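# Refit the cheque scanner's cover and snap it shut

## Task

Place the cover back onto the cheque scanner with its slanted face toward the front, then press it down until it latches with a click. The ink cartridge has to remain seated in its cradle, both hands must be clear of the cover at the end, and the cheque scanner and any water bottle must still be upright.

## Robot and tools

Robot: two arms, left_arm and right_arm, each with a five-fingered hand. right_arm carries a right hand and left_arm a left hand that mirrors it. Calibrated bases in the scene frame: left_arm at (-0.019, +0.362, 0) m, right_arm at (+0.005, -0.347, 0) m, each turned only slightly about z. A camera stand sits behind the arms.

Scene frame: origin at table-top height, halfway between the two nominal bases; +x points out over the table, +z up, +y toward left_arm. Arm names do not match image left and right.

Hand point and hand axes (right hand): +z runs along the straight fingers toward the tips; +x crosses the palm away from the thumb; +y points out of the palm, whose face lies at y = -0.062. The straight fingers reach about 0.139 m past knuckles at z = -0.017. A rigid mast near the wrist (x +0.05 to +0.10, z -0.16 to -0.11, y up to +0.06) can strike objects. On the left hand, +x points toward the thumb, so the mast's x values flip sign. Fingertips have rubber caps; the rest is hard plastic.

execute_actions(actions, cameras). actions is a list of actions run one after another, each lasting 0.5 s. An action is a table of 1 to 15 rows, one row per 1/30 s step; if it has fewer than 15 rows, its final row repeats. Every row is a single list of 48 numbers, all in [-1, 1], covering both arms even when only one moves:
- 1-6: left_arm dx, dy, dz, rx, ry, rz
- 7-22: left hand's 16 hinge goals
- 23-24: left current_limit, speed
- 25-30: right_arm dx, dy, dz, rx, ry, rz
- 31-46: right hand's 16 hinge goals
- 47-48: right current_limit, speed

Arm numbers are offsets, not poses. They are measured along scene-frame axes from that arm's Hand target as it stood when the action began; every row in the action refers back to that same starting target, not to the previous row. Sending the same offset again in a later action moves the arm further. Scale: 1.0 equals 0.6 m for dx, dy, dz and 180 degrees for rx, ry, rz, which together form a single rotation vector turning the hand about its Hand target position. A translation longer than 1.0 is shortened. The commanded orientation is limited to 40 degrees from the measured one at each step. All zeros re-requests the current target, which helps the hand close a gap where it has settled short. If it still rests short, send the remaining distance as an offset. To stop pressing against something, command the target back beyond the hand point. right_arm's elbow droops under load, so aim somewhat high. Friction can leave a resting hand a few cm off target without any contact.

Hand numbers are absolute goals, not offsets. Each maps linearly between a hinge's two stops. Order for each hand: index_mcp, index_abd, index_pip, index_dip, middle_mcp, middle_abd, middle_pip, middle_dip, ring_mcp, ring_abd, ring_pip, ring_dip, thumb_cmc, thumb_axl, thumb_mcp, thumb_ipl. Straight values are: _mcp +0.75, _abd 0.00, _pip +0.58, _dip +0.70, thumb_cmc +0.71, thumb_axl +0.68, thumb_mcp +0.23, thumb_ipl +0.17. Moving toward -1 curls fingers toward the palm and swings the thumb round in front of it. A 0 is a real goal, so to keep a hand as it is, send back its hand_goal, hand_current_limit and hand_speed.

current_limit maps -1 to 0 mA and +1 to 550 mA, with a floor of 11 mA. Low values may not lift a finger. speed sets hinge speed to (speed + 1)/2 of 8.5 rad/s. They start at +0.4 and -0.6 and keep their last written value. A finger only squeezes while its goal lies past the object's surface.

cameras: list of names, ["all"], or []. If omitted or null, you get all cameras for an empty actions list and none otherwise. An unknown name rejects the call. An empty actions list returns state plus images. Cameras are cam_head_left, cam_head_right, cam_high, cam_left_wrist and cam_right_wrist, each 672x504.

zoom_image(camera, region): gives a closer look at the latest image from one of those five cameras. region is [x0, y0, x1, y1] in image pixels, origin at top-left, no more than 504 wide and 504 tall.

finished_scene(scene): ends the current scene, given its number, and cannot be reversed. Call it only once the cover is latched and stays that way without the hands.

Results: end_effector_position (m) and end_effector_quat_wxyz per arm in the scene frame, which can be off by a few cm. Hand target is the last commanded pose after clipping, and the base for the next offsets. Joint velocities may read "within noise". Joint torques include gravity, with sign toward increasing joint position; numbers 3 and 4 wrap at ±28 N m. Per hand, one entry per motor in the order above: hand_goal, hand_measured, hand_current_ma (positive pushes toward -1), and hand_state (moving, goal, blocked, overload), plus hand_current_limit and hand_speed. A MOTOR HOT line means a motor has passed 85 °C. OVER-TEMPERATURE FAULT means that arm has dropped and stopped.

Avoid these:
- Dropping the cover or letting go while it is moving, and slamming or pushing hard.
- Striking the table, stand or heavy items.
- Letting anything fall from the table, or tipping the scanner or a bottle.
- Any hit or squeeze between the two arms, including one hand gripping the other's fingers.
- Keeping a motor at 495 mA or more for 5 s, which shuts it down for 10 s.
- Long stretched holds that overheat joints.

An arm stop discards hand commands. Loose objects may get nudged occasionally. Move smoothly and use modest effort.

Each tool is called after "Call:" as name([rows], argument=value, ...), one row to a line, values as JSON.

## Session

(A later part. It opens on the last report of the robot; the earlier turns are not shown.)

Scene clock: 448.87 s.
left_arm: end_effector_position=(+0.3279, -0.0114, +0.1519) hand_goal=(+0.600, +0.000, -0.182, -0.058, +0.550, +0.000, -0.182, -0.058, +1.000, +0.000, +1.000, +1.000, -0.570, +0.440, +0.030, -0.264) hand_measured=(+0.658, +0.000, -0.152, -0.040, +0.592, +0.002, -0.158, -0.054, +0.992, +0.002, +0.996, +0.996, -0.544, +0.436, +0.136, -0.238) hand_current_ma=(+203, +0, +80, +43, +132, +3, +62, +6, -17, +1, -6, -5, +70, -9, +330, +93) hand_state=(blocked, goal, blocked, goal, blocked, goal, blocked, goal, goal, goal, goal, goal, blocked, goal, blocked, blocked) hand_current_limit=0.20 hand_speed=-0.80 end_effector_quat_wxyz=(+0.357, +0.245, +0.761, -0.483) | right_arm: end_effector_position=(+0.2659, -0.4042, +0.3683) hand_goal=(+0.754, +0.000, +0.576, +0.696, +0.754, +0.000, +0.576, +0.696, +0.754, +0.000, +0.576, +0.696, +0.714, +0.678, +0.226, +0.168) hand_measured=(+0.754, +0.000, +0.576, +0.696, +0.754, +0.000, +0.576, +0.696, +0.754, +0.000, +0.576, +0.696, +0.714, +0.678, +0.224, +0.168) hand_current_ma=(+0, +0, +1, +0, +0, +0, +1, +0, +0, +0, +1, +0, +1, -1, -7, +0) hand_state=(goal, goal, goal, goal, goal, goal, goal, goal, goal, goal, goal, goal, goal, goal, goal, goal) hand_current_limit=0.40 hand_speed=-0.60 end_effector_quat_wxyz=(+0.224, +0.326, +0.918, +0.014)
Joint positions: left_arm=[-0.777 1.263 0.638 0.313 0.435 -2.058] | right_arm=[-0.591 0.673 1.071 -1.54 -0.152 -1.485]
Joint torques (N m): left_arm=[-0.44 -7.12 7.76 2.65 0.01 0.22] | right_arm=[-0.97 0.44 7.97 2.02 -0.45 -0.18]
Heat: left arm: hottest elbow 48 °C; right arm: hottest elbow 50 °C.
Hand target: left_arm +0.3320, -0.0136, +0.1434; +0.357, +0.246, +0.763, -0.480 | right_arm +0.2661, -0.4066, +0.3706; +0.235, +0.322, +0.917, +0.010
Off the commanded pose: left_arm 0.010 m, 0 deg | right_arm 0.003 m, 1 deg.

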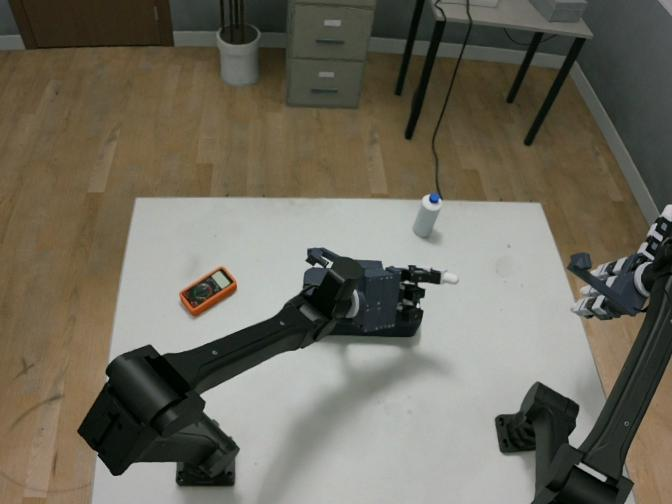

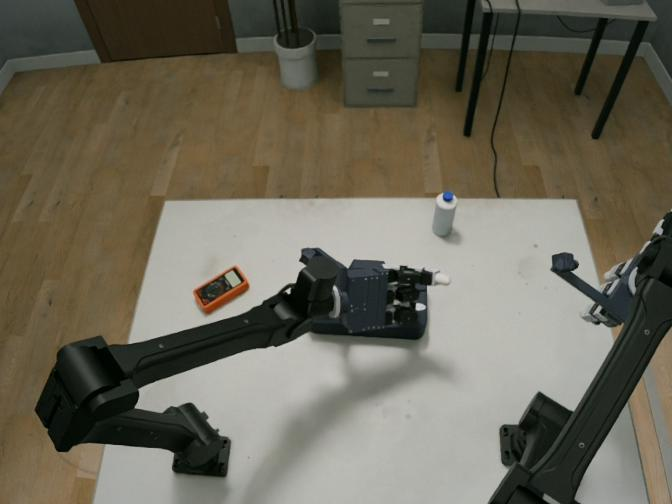

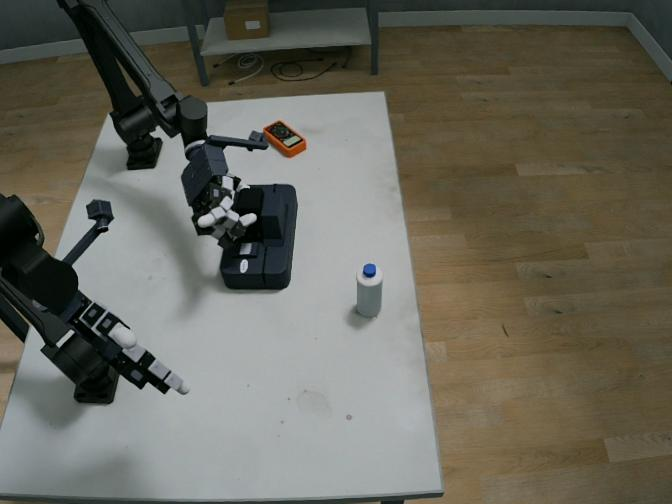

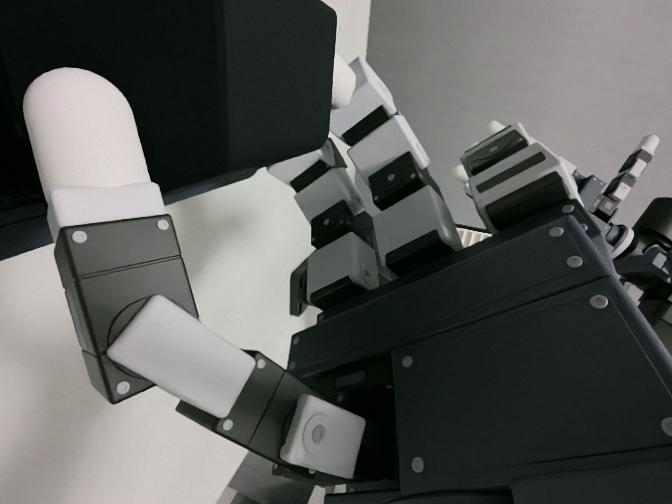

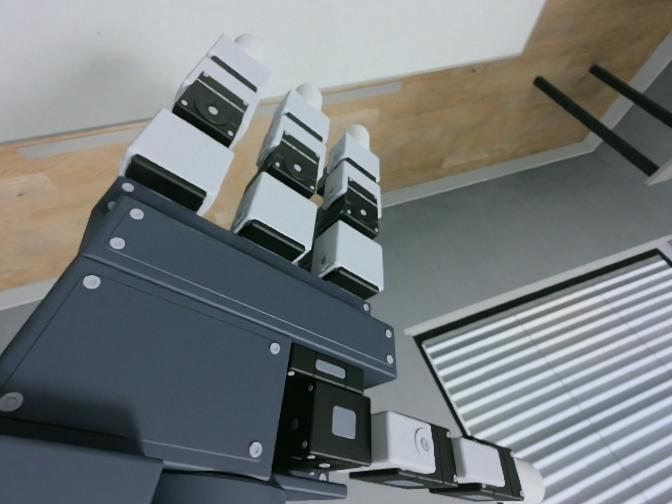

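Call:
execute_actions([
  [[0,0,-0.03,0,0,0,0.60,0,-0.1825,-0.058,0.55,0,-0.1825,-0.058,1,0,1,1,-0.571,0.44,0.03,-0.265,0.2,-0.8,0,0,0,0,0,0,0.754,0,0.576,0.696,0.754,0,0.576,0.696,0.754,0,0.576,0.696,0.714,0.678,0.226,0.168,0.4,-0.6]],
], cameras=["cam_high","cam_left_wrist","cam_head_right"])

Call:
zoom_image(camera="cam_high", region=[225, 160, 285, 225])

Scene clock: 453.20 s.
left_arm: end_effector_position=(+0.3274, -0.0122, +0.1315) hand_goal=(+0.600, +0.000, -0.182, -0.058, +0.550, +0.000, -0.182, -0.058, +1.000, +0.000, +1.000, +1.000, -0.570, +0.440, +0.030, -0.264) hand_measured=(+0.656, +0.000, -0.152, -0.040, +0.592, +0.002, -0.158, -0.052, +0.992, +0.002, +0.996, +0.996, -0.548, +0.434, +0.136, -0.238) hand_current_ma=(+186, +0, +81, +43, +132, +3, +64, +10, -17, +1, -6, -5, +56, -15, +330, +93) hand_state=(blocked, goal, blocked, goal, blocked, goal, blocked, goal, goal, goal, goal, goal, blocked, goal, blocked, blocked) hand_current_limit=0.20 hand_speed=-0.80 end_effector_quat_wxyz=(+0.354, +0.245, +0.762, -0.483) | right_arm: end_effector_position=(+0.2659, -0.4042, +0.3683) hand_goal=(+0.754, +0.000, +0.576, +0.696, +0.754, +0.000, +0.576, +0.696, +0.754, +0.000, +0.576, +0.696, +0.714, +0.678, +0.226, +0.168) hand_measured=(+0.754, +0.000, +0.576, +0.696, +0.754, +0.000, +0.576, +0.696, +0.754, +0.000, +0.576, +0.696, +0.714, +0.678, +0.224, +0.168) hand_current_ma=(+0, +0, +1, +0, +0, +0, +1, +0, +0, +0, +1, +0, +1, -1, -7, +0) hand_state=(goal, goal, goal, goal, goal, goal, goal, goal, goal, goal, goal, goal, goal, goal, goal, goal) hand_current_limit=0.40 hand_speed=-0.60 end_effector_quat_wxyz=(+0.224, +0.326, +0.918, +0.014)
Joint positions: left_arm=[-0.778 1.308 0.613 0.378 0.436 -2.06] | right_arm=[-0.591 0.673 1.071 -1.54 -0.152 -1.485]
Joint torques (N m): left_arm=[-0.26 -8.35 7.64 2.78 -0.05 0.25] | right_arm=[-1.03 0.44 7.94 2.02 -0.45 -0.18]
Heat: left arm: hottest elbow 48 °C; right arm: hottest elbow 50 °C.
Hand target: left_arm +0.3321, -0.0135, +0.1255; +0.357, +0.246, +0.763, -0.480 | right_arm +0.2661, -0.4066, +0.3706; +0.235, +0.322, +0.917, +0.010
Off the commanded pose: left_arm 0.008 m, 0 deg | right_arm 0.003 m, 1 deg.
Images, in order (width x height): cam_head_right 672x504, cam_high 672x504, cam_left_wrist 672x504.

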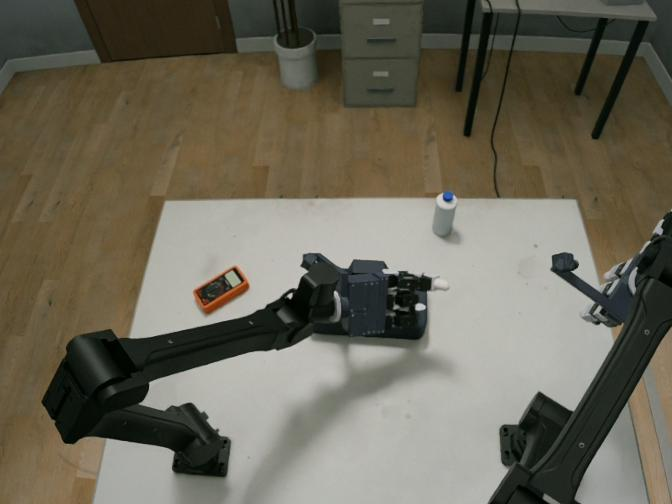

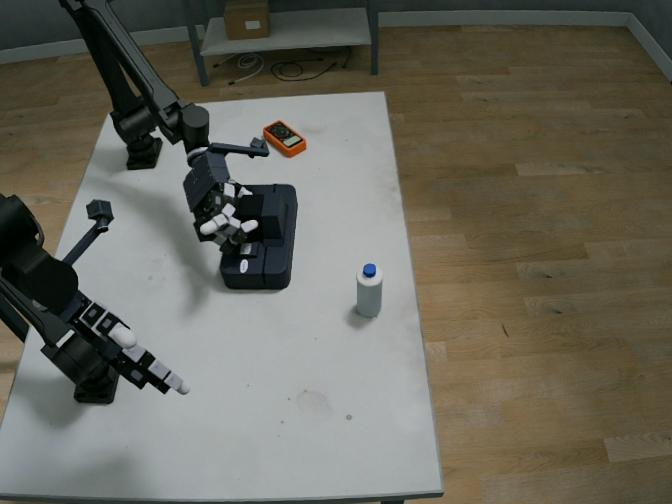

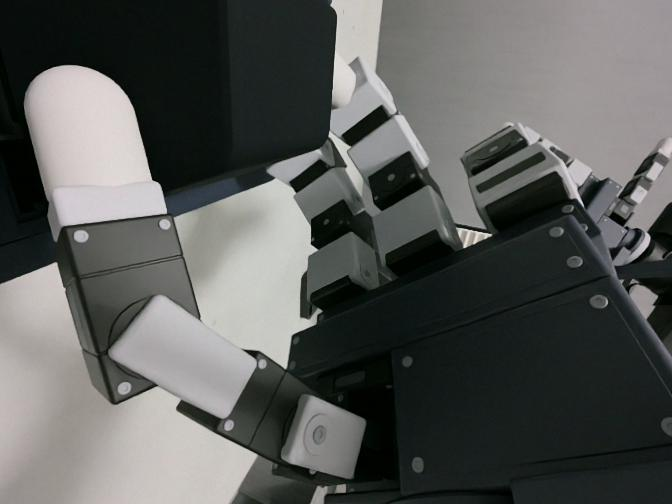

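Scaled by 7.754 from the camera's 672x504 image, which has a finer 960x720 frame.

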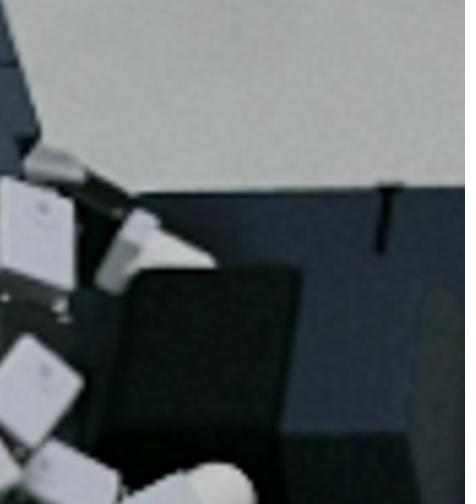

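Call:
zoom_image(camera="cam_high", region=[205, 175, 305, 295])

Call:
zoom_image(camera="cam_head_right", region=[300, 240, 450, 350])

Call:
zoom_image(camera="cam_left_wrist", region=[0, 0, 400, 300])

Scaled by 4.200 from the camera's 672x504 image, which has a finer 960x720 frame.

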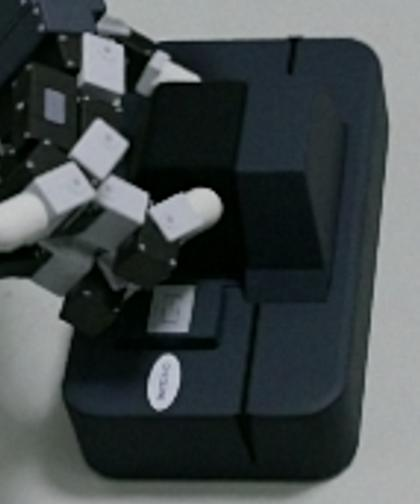

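Scaled by 3.360 from the camera's 672x504 image, which has a finer 960x720 frame.

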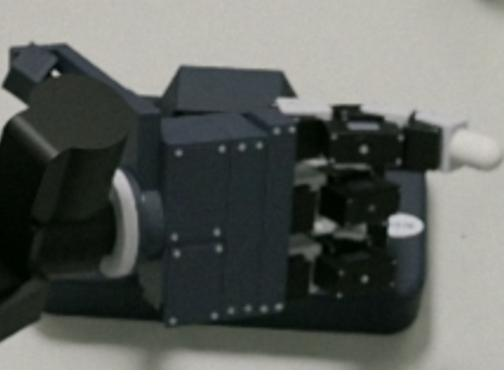

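Scaled by 1.260 from the camera's 672x504 image, which has a finer 960x720 frame.

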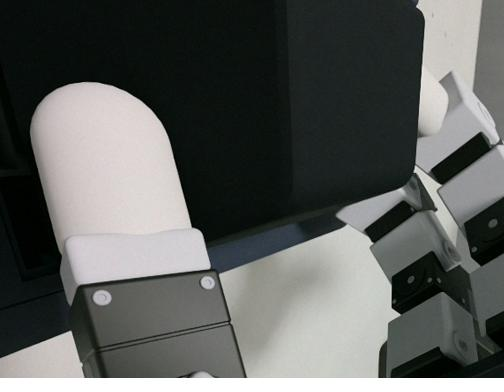

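Call:
execute_actions(actions=[])

Call:
zoom_image(camera="cam_head_left", region=[290, 230, 440, 350])

Call:
zoom_image(camera="cam_left_wrist", region=[0, 0, 200, 300])

Call:
zoom_image(camera="cam_left_wrist", region=[150, 100, 350, 260])

Call:
zoom_image(camera="cam_high", region=[235, 185, 275, 250])

Scene clock: 474.60 s.
left_arm: end_effector_position=(+0.3275, -0.0122, +0.1316) hand_goal=(+0.600, +0.000, -0.182, -0.058, +0.550, +0.000, -0.182, -0.058, +1.000, +0.000, +1.000, +1.000, -0.570, +0.440, +0.030, -0.264) hand_measured=(+0.656, +0.000, -0.152, -0.040, +0.592, +0.002, -0.158, -0.052, +0.992, +0.002, +0.996, +0.996, -0.548, +0.434, +0.136, -0.238) hand_current_ma=(+186, +0, +81, +43, +132, +3, +64, +10, -17, +1, -6, -5, +56, -15, +330, +93) hand_state=(blocked, goal, blocked, goal, blocked, goal, blocked, goal, goal, goal, goal, goal, blocked, goal, blocked, blocked) hand_current_limit=0.20 hand_speed=-0.80 end_effector_quat_wxyz=(+0.354, +0.245, +0.762, -0.483) | right_arm: end_effector_position=(+0.2659, -0.4042, +0.3683) hand_goal=(+0.754, +0.000, +0.576, +0.696, +0.754, +0.000, +0.576, +0.696, +0.754, +0.000, +0.576, +0.696, +0.714, +0.678, +0.226, +0.168) hand_measured=(+0.754, +0.000, +0.576, +0.696, +0.754, +0.000, +0.576, +0.696, +0.754, +0.000, +0.576, +0.696, +0.714, +0.678, +0.224, +0.168) hand_current_ma=(+0, +0, +1, +0, +0, +0, +1, +0, +0, +0, +1, +0, +1, -1, -7, +0) hand_state=(goal, goal, goal, goal, goal, goal, goal, goal, goal, goal, goal, goal, goal, goal, goal, goal) hand_current_limit=0.40 hand_speed=-0.60 end_effector_quat_wxyz=(+0.224, +0.326, +0.918, +0.014)
Joint positions: left_arm=[-0.778 1.308 0.613 0.378 0.436 -2.06] | right_arm=[-0.591 0.673 1.071 -1.54 -0.152 -1.485]
Joint velocities: within noise
Joint torques (N m): left_arm=[-0.91 -8.35 7.61 2.81 -0.08 0.22] | right_arm=[-0.97 0.44 7.97 2.02 -0.45 -0.18]
Heat: left arm: hottest elbow 46 °C; right arm: hottest elbow 50 °C.
Hand target: left_arm +0.3321, -0.0135, +0.1256; +0.357, +0.246, +0.763, -0.480 | right_arm +0.2661, -0.4066, +0.3706; +0.235, +0.322, +0.917, +0.010
Off the commanded pose: left_arm 0.008 m, 0 deg | right_arm 0.003 m, 1 deg.

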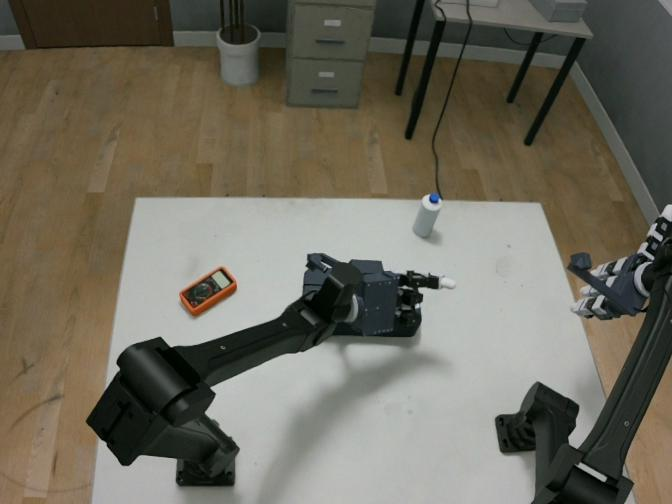

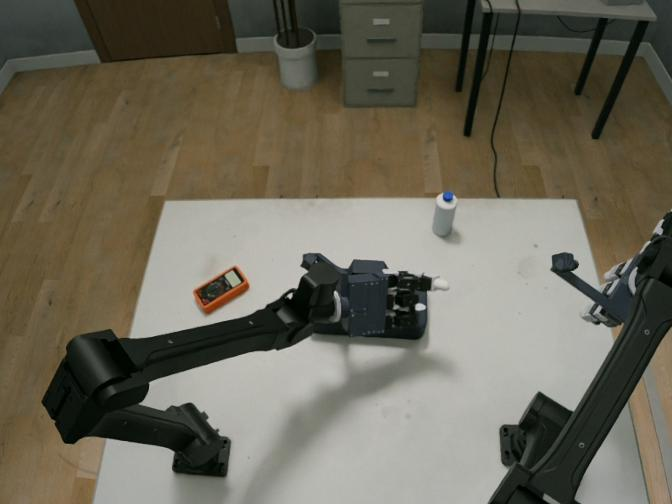

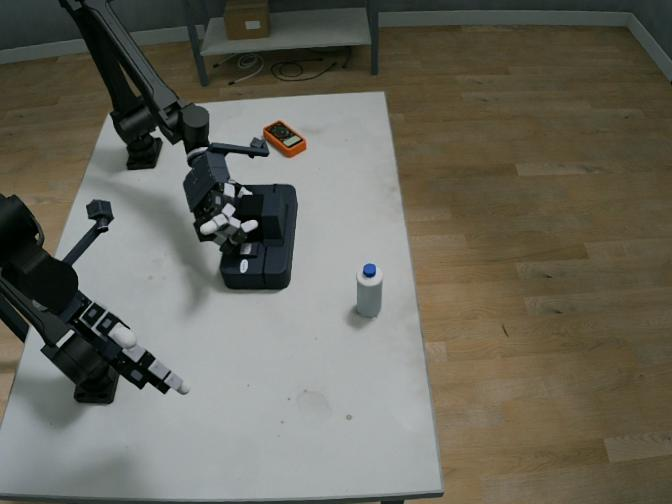

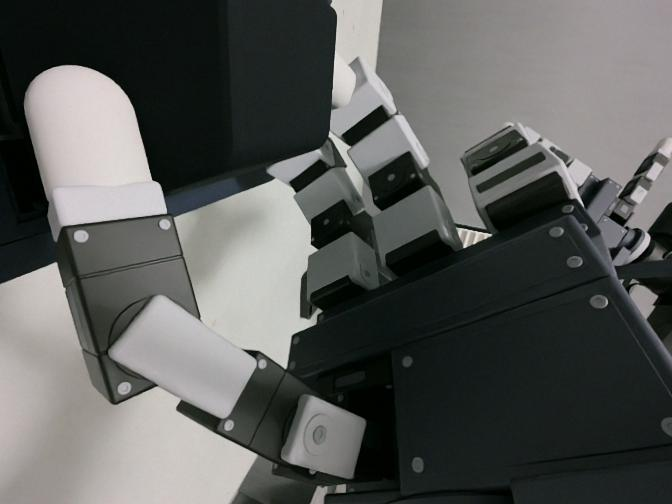

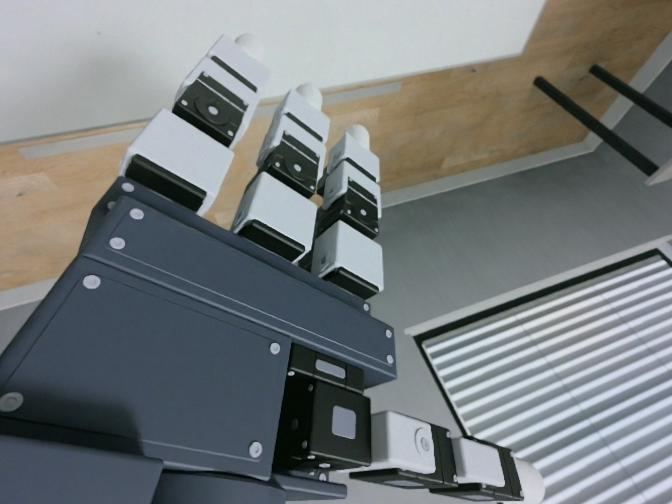

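Scaled by 3.360 from the camera's 672x504 image, which has a finer 960x720 frame.

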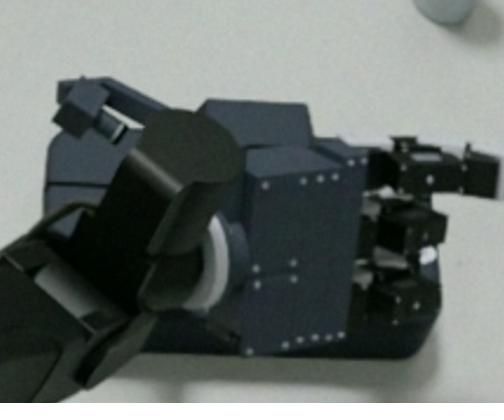

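Scaled by 1.680 from the camera's 672x504 image, which has a finer 960x720 frame.

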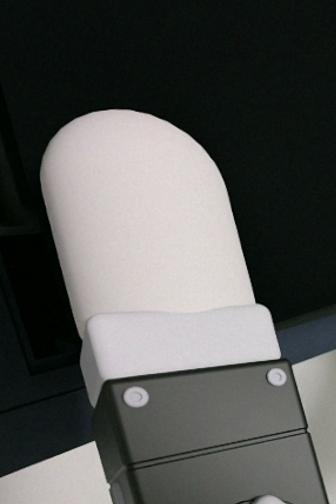

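Scaled by 2.520 from the camera's 672x504 image, which has a finer 960x720 frame.

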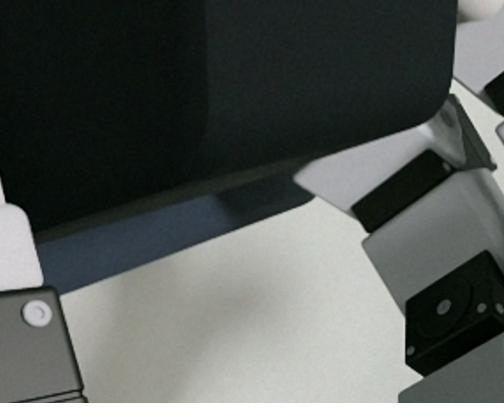

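Scaled by 7.754 from the camera's 672x504 image, which has a finer 960x720 frame.

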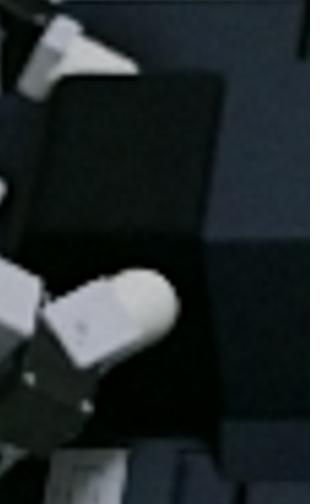

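Call:
execute_actions([
  [[0,0.0133,-0.012,0,0,0,0.60,0,-0.1825,-0.058,0.55,0,-0.1825,-0.058,1,0,1,1,-0.571,0.44,0.03,-0.265,0.2,-0.8,0,0,0,0,0,0,0.754,0,0.576,0.696,0.754,0,0.576,0.696,0.754,0,0.576,0.696,0.714,0.678,0.226,0.168,0.4,-0.6]],
], cameras=["cam_high","cam_left_wrist"])

Call:
zoom_image(camera="cam_high", region=[225, 185, 290, 250])

Call:
zoom_image(camera="cam_left_wrist", region=[150, 100, 350, 260])

Scene clock: 503.40 s.
left_arm: end_effector_position=(+0.3262, -0.0112, +0.1310) hand_goal=(+0.600, +0.000, -0.182, -0.058, +0.550, +0.000, -0.182, -0.058, +1.000, +0.000, +1.000, +1.000, -0.570, +0.440, +0.030, -0.264) hand_measured=(+0.656, +0.000, -0.152, -0.040, +0.592, +0.002, -0.154, -0.048, +0.992, +0.002, +0.996, +0.996, -0.554, +0.432, +0.136, -0.238) hand_current_ma=(+186, +0, +81, +43, +132, +3, +71, +21, -17, +1, -6, -5, +38, -20, +330, +93) hand_state=(blocked, goal, blocked, goal, blocked, goal, blocked, goal, goal, goal, goal, goal, goal, goal, blocked, blocked) hand_current_limit=0.20 hand_speed=-0.80 end_effector_quat_wxyz=(+0.358, +0.247, +0.757, -0.488) | right_arm: end_effector_position=(+0.2659, -0.4042, +0.3683) hand_goal=(+0.754, +0.000, +0.576, +0.696, +0.754, +0.000, +0.576, +0.696, +0.754, +0.000, +0.576, +0.696, +0.714, +0.678, +0.226, +0.168) hand_measured=(+0.754, +0.000, +0.576, +0.696, +0.754, +0.000, +0.576, +0.696, +0.754, +0.000, +0.576, +0.696, +0.714, +0.678, +0.224, +0.168) hand_current_ma=(+0, +0, +1, +0, +0, +0, +1, +0, +0, +0, +1, +0, +1, -1, -7, +0) hand_state=(goal, goal, goal, goal, goal, goal, goal, goal, goal, goal, goal, goal, goal, goal, goal, goal) hand_current_limit=0.40 hand_speed=-0.60 end_effector_quat_wxyz=(+0.224, +0.326, +0.918, +0.014)
Joint positions: left_arm=[-0.775 1.308 0.598 0.409 0.446 -2.06] | right_arm=[-0.591 0.673 1.071 -1.54 -0.152 -1.485]
Joint torques (N m): left_arm=[0.03 -7.71 6.94 2.45 0.18 0.34] | right_arm=[-0.97 0.44 7.97 2.02 -0.45 -0.18]
Heat: left arm: hottest elbow 45 °C; right arm: hottest elbow 50 °C.
Hand target: left_arm +0.3321, -0.0056, +0.1184; +0.357, +0.246, +0.763, -0.480 | right_arm +0.2661, -0.4066, +0.3706; +0.235, +0.322, +0.917, +0.010
Off the commanded pose: left_arm 0.015 m, 1 deg | right_arm 0.003 m, 1 deg.
Images, in order (width x height): cam_high 672x504, cam_left_wrist 672x504.

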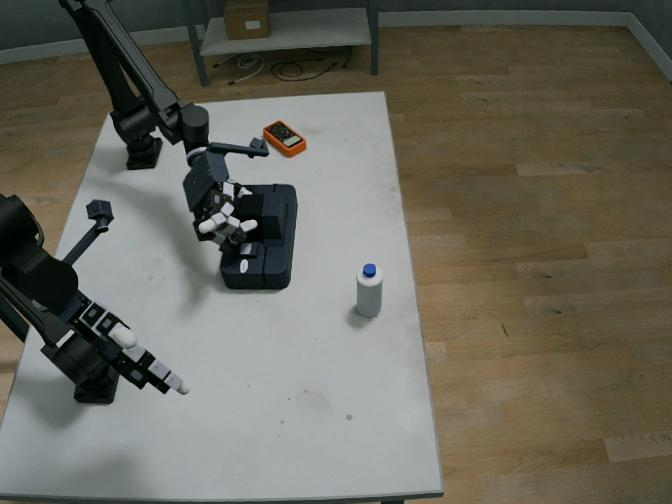

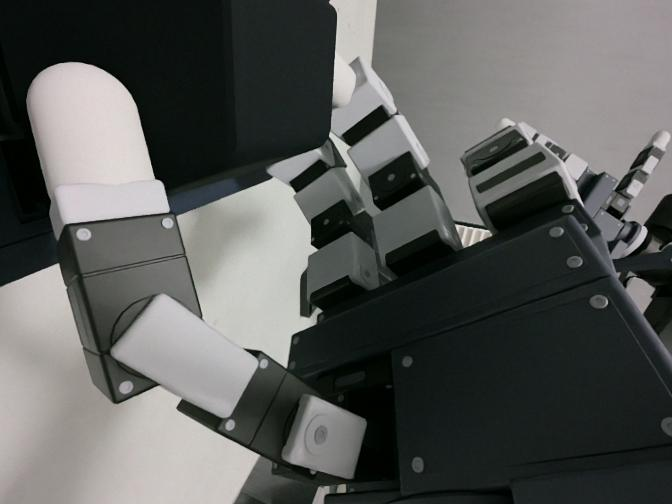

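Scaled by 7.754 from the camera's 672x504 image, which has a finer 960x720 frame.

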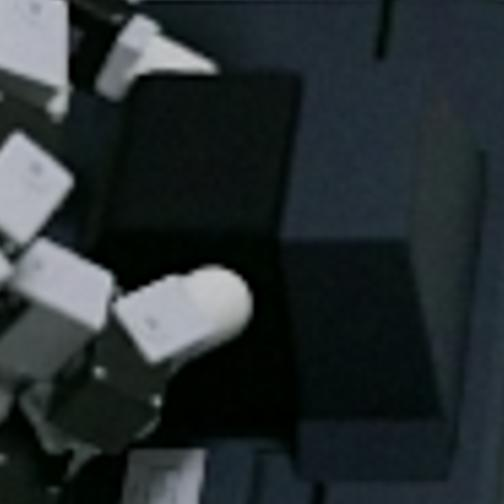

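Scaled by 2.520 from the camera's 672x504 image, which has a finer 960x720 frame.

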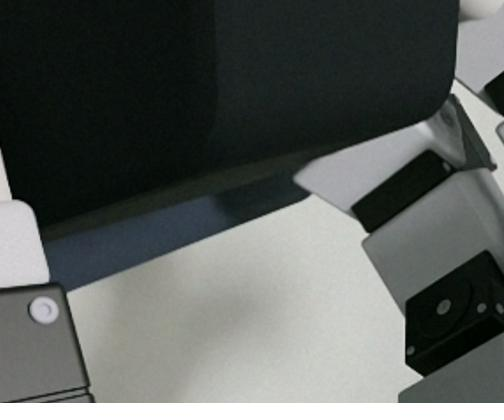

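Call:
execute_actions([
  [[0,0.005,-0.015,0,0,0,0.60,0,-0.1825,-0.058,0.55,0,-0.1825,-0.058,1,0,1,1,-0.571,0.44,0.03,-0.265,0.2,-0.8,0,0,0,0,0,0,0.754,0,0.576,0.696,0.754,0,0.576,0.696,0.754,0,0.576,0.696,0.714,0.678,0.226,0.168,0.4,-0.6]],
], cameras=["cam_high","cam_left_wrist"])

Call:
zoom_image(camera="cam_high", region=[225, 185, 290, 250])

Call:
zoom_image(camera="cam_left_wrist", region=[0, 0, 400, 300])

Scene clock: 510.30 s.
left_arm: end_effector_position=(+0.3253, -0.0103, +0.1305) hand_goal=(+0.600, +0.000, -0.182, -0.058, +0.550, +0.000, -0.182, -0.058, +1.000, +0.000, +1.000, +1.000, -0.570, +0.440, +0.030, -0.264) hand_measured=(+0.656, +0.000, -0.152, -0.040, +0.592, +0.002, -0.150, -0.044, +0.992, +0.002, +0.996, +0.996, -0.560, +0.432, +0.136, -0.238) hand_current_ma=(+186, +0, +81, +43, +133, +2, +86, +32, -17, +1, -6, -5, +18, -20, +330, +93) hand_state=(blocked, goal, blocked, goal, blocked, goal, blocked, goal, goal, goal, goal, goal, goal, goal, blocked, blocked) hand_current_limit=0.20 hand_speed=-0.80 end_effector_quat_wxyz=(+0.363, +0.250, +0.750, -0.493) | right_arm: end_effector_position=(+0.2659, -0.4042, +0.3683) hand_goal=(+0.754, +0.000, +0.576, +0.696, +0.754, +0.000, +0.576, +0.696, +0.754, +0.000, +0.576, +0.696, +0.714, +0.678, +0.226, +0.168) hand_measured=(+0.754, +0.000, +0.576, +0.696, +0.754, +0.000, +0.576, +0.696, +0.754, +0.000, +0.576, +0.696, +0.714, +0.678, +0.224, +0.168) hand_current_ma=(+0, +0, +1, +0, +0, +0, +1, +0, +0, +0, +1, +0, +1, -1, -7, +0) hand_state=(goal, goal, goal, goal, goal, goal, goal, goal, goal, goal, goal, goal, goal, goal, goal, goal) hand_current_limit=0.40 hand_speed=-0.60 end_effector_quat_wxyz=(+0.224, +0.326, +0.918, +0.014)
Joint positions: left_arm=[-0.772 1.309 0.584 0.443 0.456 -2.058] | right_arm=[-0.591 0.673 1.071 -1.54 -0.152 -1.485]
Joint torques (N m): left_arm=[0.56 -6.59 6.65 2.06 0.06 0.32] | right_arm=[-0.97 0.5 7.95 1.99 -0.44 -0.19]
Heat: left arm: hottest elbow 44 °C; right arm: hottest elbow 50 °C.
Hand target: left_arm +0.3320, -0.0027, +0.1093; +0.357, +0.246, +0.763, -0.480 | right_arm +0.2661, -0.4066, +0.3706; +0.235, +0.322, +0.917, +0.010
Off the commanded pose: left_arm 0.024 m, 2 deg | right_arm 0.003 m, 1 deg.
Images, in order (width x height): cam_high 672x504, cam_left_wrist 672x504.

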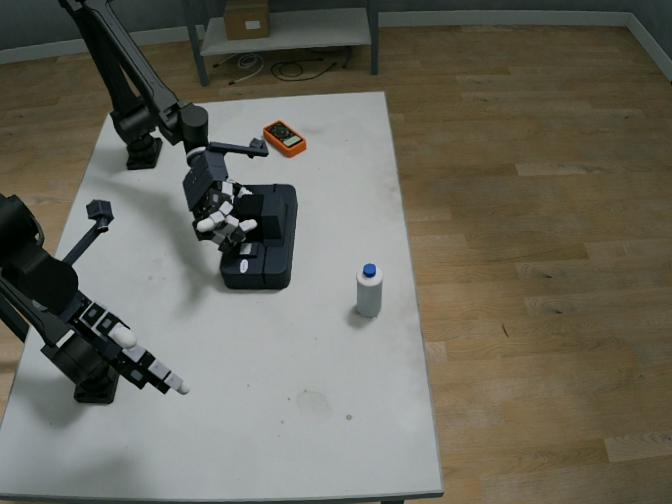

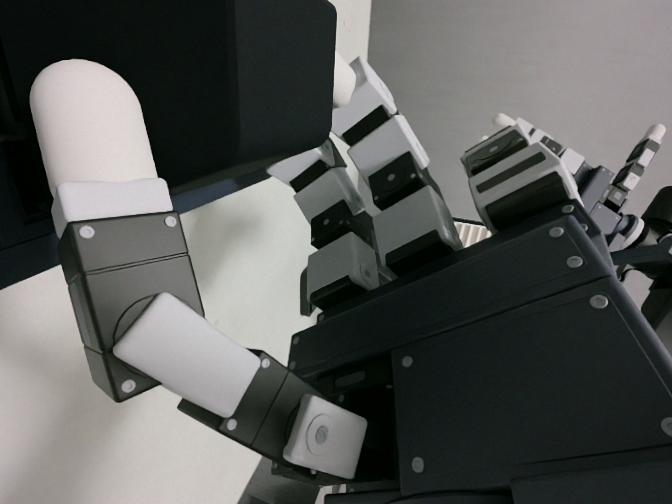

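Scaled by 7.754 from the camera's 672x504 image, which has a finer 960x720 frame.

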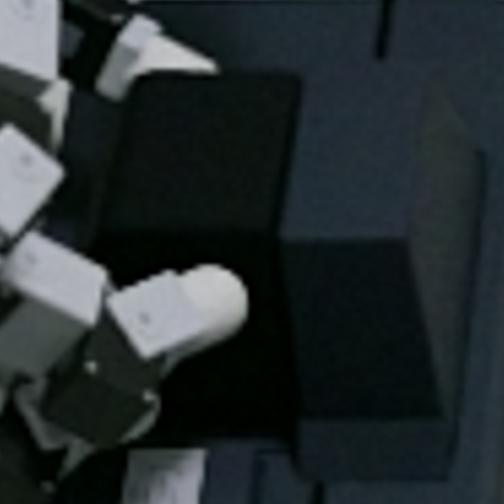

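Scaled by 1.260 from the camera's 672x504 image, which has a finer 960x720 frame.

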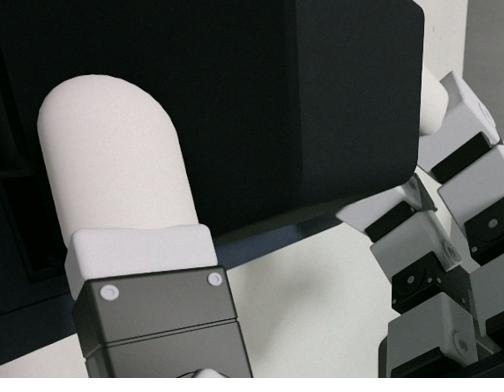

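Call:
execute_actions([
  [[-0.012,-0.004,0.012,0,0,0,0.60,0,-0.1825,-0.058,0.55,0,-0.1825,-0.058,1,0,1,1,-0.571,0.44,0.03,-0.265,0.2,-0.8,0,0,0,0,0,0,0.754,0,0.576,0.696,0.754,0,0.576,0.696,0.754,0,0.576,0.696,0.714,0.678,0.226,0.168,0.4,-0.6]],
], cameras=["cam_high","cam_left_wrist"])

Call:
zoom_image(camera="cam_high", region=[225, 185, 290, 250])

Call:
zoom_image(camera="cam_left_wrist", region=[0, 0, 400, 300])

Scene clock: 522.37 s.
left_arm: end_effector_position=(+0.3255, -0.0102, +0.1304) hand_goal=(+0.600, +0.000, -0.182, -0.058, +0.550, +0.000, -0.182, -0.058, +1.000, +0.000, +1.000, +1.000, -0.570, +0.440, +0.030, -0.264) hand_measured=(+0.656, +0.000, -0.152, -0.040, +0.592, +0.002, -0.150, -0.044, +0.992, +0.002, +0.996, +0.996, -0.562, +0.432, +0.136, -0.240) hand_current_ma=(+186, +0, +81, +43, +133, +2, +91, +33, -17, +1, -6, -5, +17, -20, +330, +90) hand_state=(blocked, goal, blocked, goal, blocked, goal, blocked, goal, goal, goal, goal, goal, goal, goal, blocked, blocked) hand_current_limit=0.20 hand_speed=-0.80 end_effector_quat_wxyz=(+0.365, +0.248, +0.751, -0.491) | right_arm: end_effector_position=(+0.2659, -0.4042, +0.3683) hand_goal=(+0.754, +0.000, +0.576, +0.696, +0.754, +0.000, +0.576, +0.696, +0.754, +0.000, +0.576, +0.696, +0.714, +0.678, +0.226, +0.168) hand_measured=(+0.754, +0.000, +0.576, +0.696, +0.754, +0.000, +0.576, +0.696, +0.754, +0.000, +0.576, +0.696, +0.714, +0.678, +0.224, +0.168) hand_current_ma=(+0, +0, +1, +0, +0, +0, +1, +0, +0, +0, +1, +0, +1, -1, -7, +0) hand_state=(goal, goal, goal, goal, goal, goal, goal, goal, goal, goal, goal, goal, goal, goal, goal, goal) hand_current_limit=0.40 hand_speed=-0.60 end_effector_quat_wxyz=(+0.224, +0.326, +0.918, +0.014)
Joint positions: left_arm=[-0.775 1.309 0.584 0.442 0.445 -2.058] | right_arm=[-0.591 0.673 1.071 -1.54 -0.152 -1.485]
Joint torques (N m): left_arm=[-0.85 -9.7 6.83 1.52 -0.28 0.22] | right_arm=[-0.97 0.44 7.95 2 -0.45 -0.19]
Heat: left arm: hottest elbow 45 °C; right arm: hottest elbow 50 °C.
Hand target: left_arm +0.3249, -0.0050, +0.1165; +0.357, +0.246, +0.763, -0.480 | right_arm +0.2661, -0.4066, +0.3706; +0.235, +0.322, +0.917, +0.010
Off the commanded pose: left_arm 0.015 m, 2 deg | right_arm 0.003 m, 1 deg.
Images, in order (width x height): cam_high 672x504, cam_left_wrist 672x504.

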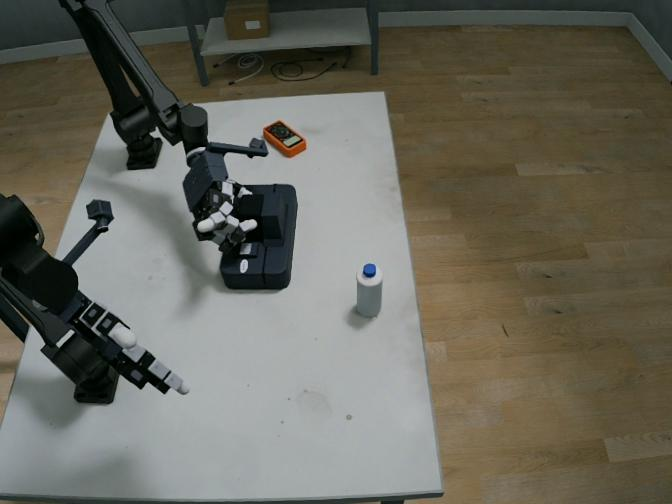

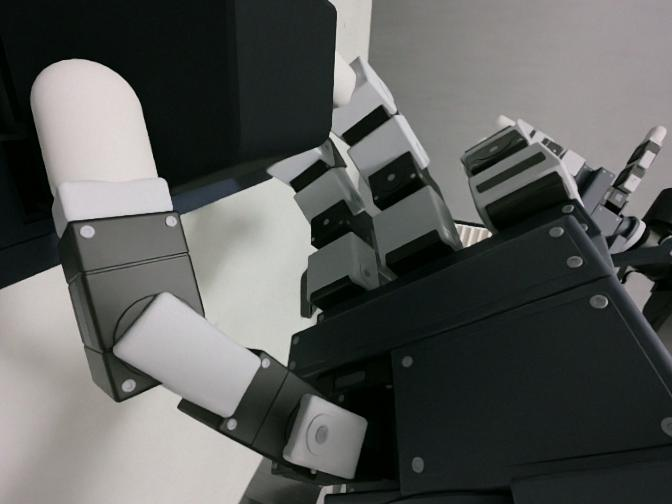

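Scaled by 7.754 from the camera's 672x504 image, which has a finer 960x720 frame.

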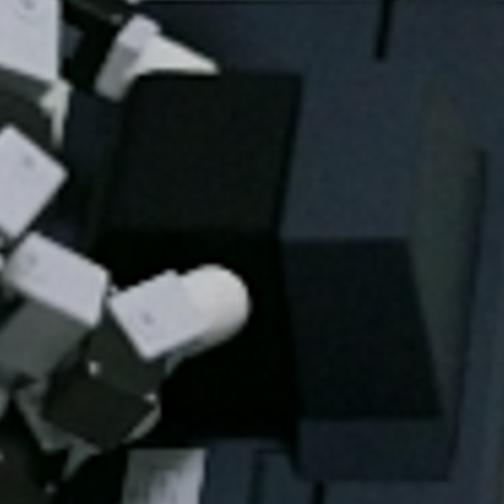

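Scaled by 1.260 from the camera's 672x504 image, which has a finer 960x720 frame.

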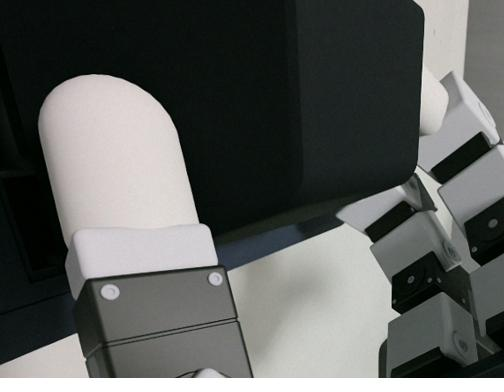

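Call:
execute_actions([
  [[-0.01,0,0.018,0,0,0,0.60,0,-0.1825,-0.058,0.55,0,-0.1825,-0.058,1,0,1,1,-0.571,0.44,0.03,-0.265,0.2,-0.8,0,0,0,0,0,0,0.754,0,0.576,0.696,0.754,0,0.576,0.696,0.754,0,0.576,0.696,0.714,0.678,0.226,0.168,0.4,-0.6]],
], cameras=["cam_high","cam_left_wrist"])

Call:
zoom_image(camera="cam_high", region=[225, 185, 290, 250])

Call:
zoom_image(camera="cam_left_wrist", region=[0, 0, 400, 300])

Scene clock: 525.43 s.
left_arm: end_effector_position=(+0.3227, -0.0071, +0.1294) hand_goal=(+0.600, +0.000, -0.182, -0.058, +0.550, +0.000, -0.182, -0.058, +1.000, +0.000, +1.000, +1.000, -0.570, +0.440, +0.030, -0.264) hand_measured=(+0.654, -0.002, -0.144, -0.038, +0.592, +0.000, -0.148, -0.048, +0.992, +0.002, +0.996, +0.996, -0.550, +0.438, +0.136, -0.240) hand_current_ma=(+184, -1, +110, +48, +135, +0, +93, +18, -17, +1, -6, -5, +52, -2, +330, +90) hand_state=(blocked, goal, blocked, goal, blocked, goal, blocked, goal, goal, goal, goal, goal, blocked, goal, blocked, blocked) hand_current_limit=0.20 hand_speed=-0.80 end_effector_quat_wxyz=(+0.362, +0.248, +0.758, -0.483) | right_arm: end_effector_position=(+0.2659, -0.4042, +0.3683) hand_goal=(+0.754, +0.000, +0.576, +0.696, +0.754, +0.000, +0.576, +0.696, +0.754, +0.000, +0.576, +0.696, +0.714, +0.678, +0.226, +0.168) hand_measured=(+0.754, +0.000, +0.576, +0.696, +0.754, +0.000, +0.576, +0.696, +0.754, +0.000, +0.576, +0.696, +0.714, +0.678, +0.224, +0.168) hand_current_ma=(+0, +0, +1, +0, +0, +0, +1, +0, +0, +0, +1, +0, +1, -1, -7, +0) hand_state=(goal, goal, goal, goal, goal, goal, goal, goal, goal, goal, goal, goal, goal, goal, goal, goal) hand_current_limit=0.40 hand_speed=-0.60 end_effector_quat_wxyz=(+0.224, +0.326, +0.918, +0.014)
Joint positions: left_arm=[-0.781 1.296 0.584 0.408 0.429 -2.053] | right_arm=[-0.591 0.673 1.071 -1.54 -0.152 -1.485]
Joint torques (N m): left_arm=[-0.91 -10.64 7.16 1.21 -0.09 0.12] | right_arm=[-0.97 0.38 7.95 2.02 -0.44 -0.18]
Heat: left arm: hottest elbow 45 °C; right arm: hottest elbow 50 °C.
Hand target: left_arm +0.3189, -0.0051, +0.1274; +0.357, +0.246, +0.763, -0.480 | right_arm +0.2661, -0.4066, +0.3706; +0.235, +0.322, +0.917, +0.010
Off the commanded pose: left_arm 0.005 m, 1 deg | right_arm 0.003 m, 1 deg.
Images, in order (width x height): cam_high 672x504, cam_left_wrist 672x504.

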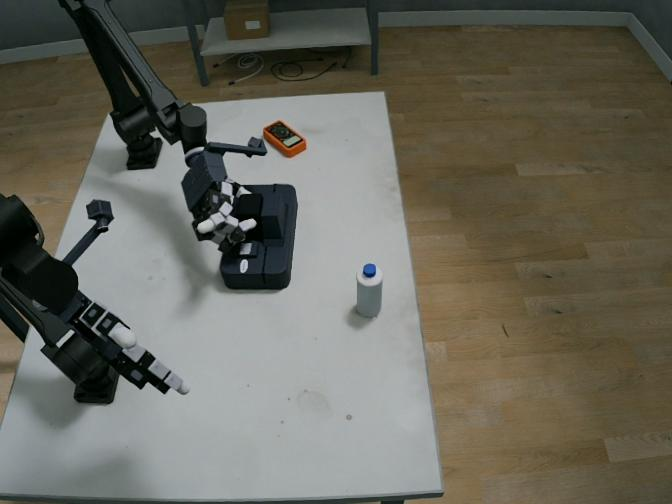

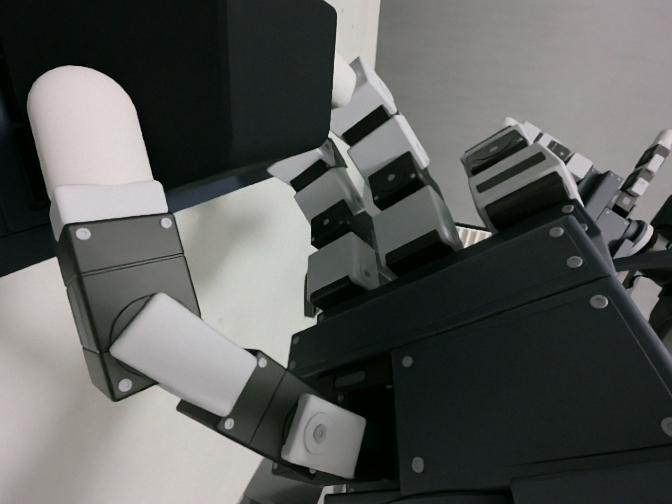

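Scaled by 7.754 from the camera's 672x504 image, which has a finer 960x720 frame.

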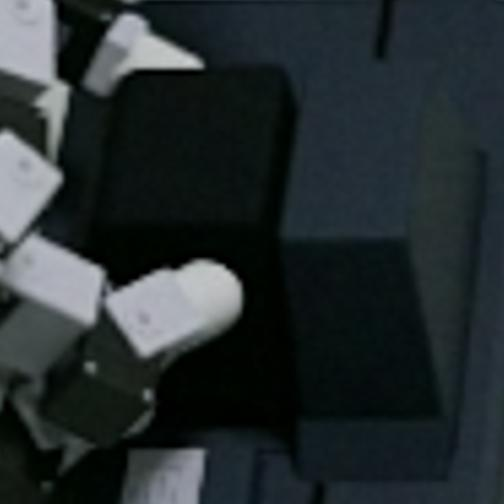

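Scaled by 1.260 from the camera's 672x504 image, which has a finer 960x720 frame.

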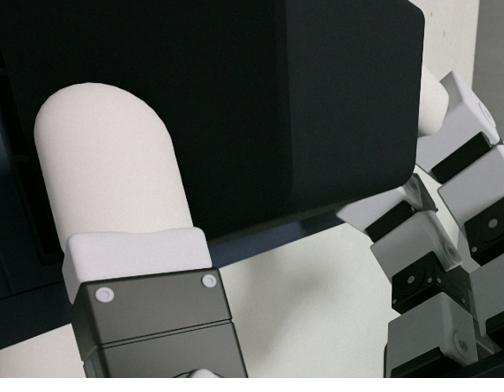

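Call:
zoom_image(camera="cam_high", region=[236, 222, 272, 252])

Call:
zoom_image(camera="cam_high", region=[236, 185, 276, 225])

Scaled by 14.000 from the camera's 672x504 image, which has a finer 960x720 frame.

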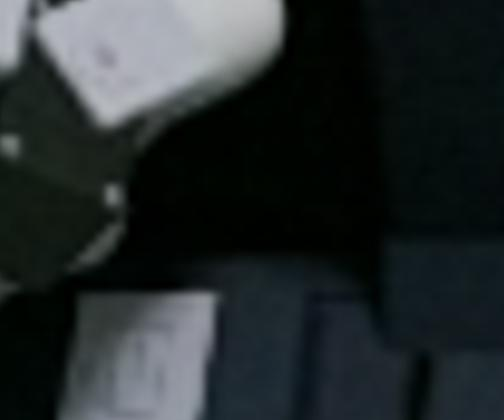

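Scaled by 12.600 from the camera's 672x504 image, which has a finer 960x720 frame.

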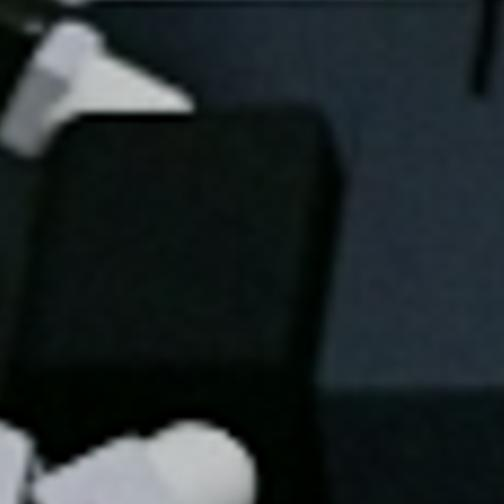

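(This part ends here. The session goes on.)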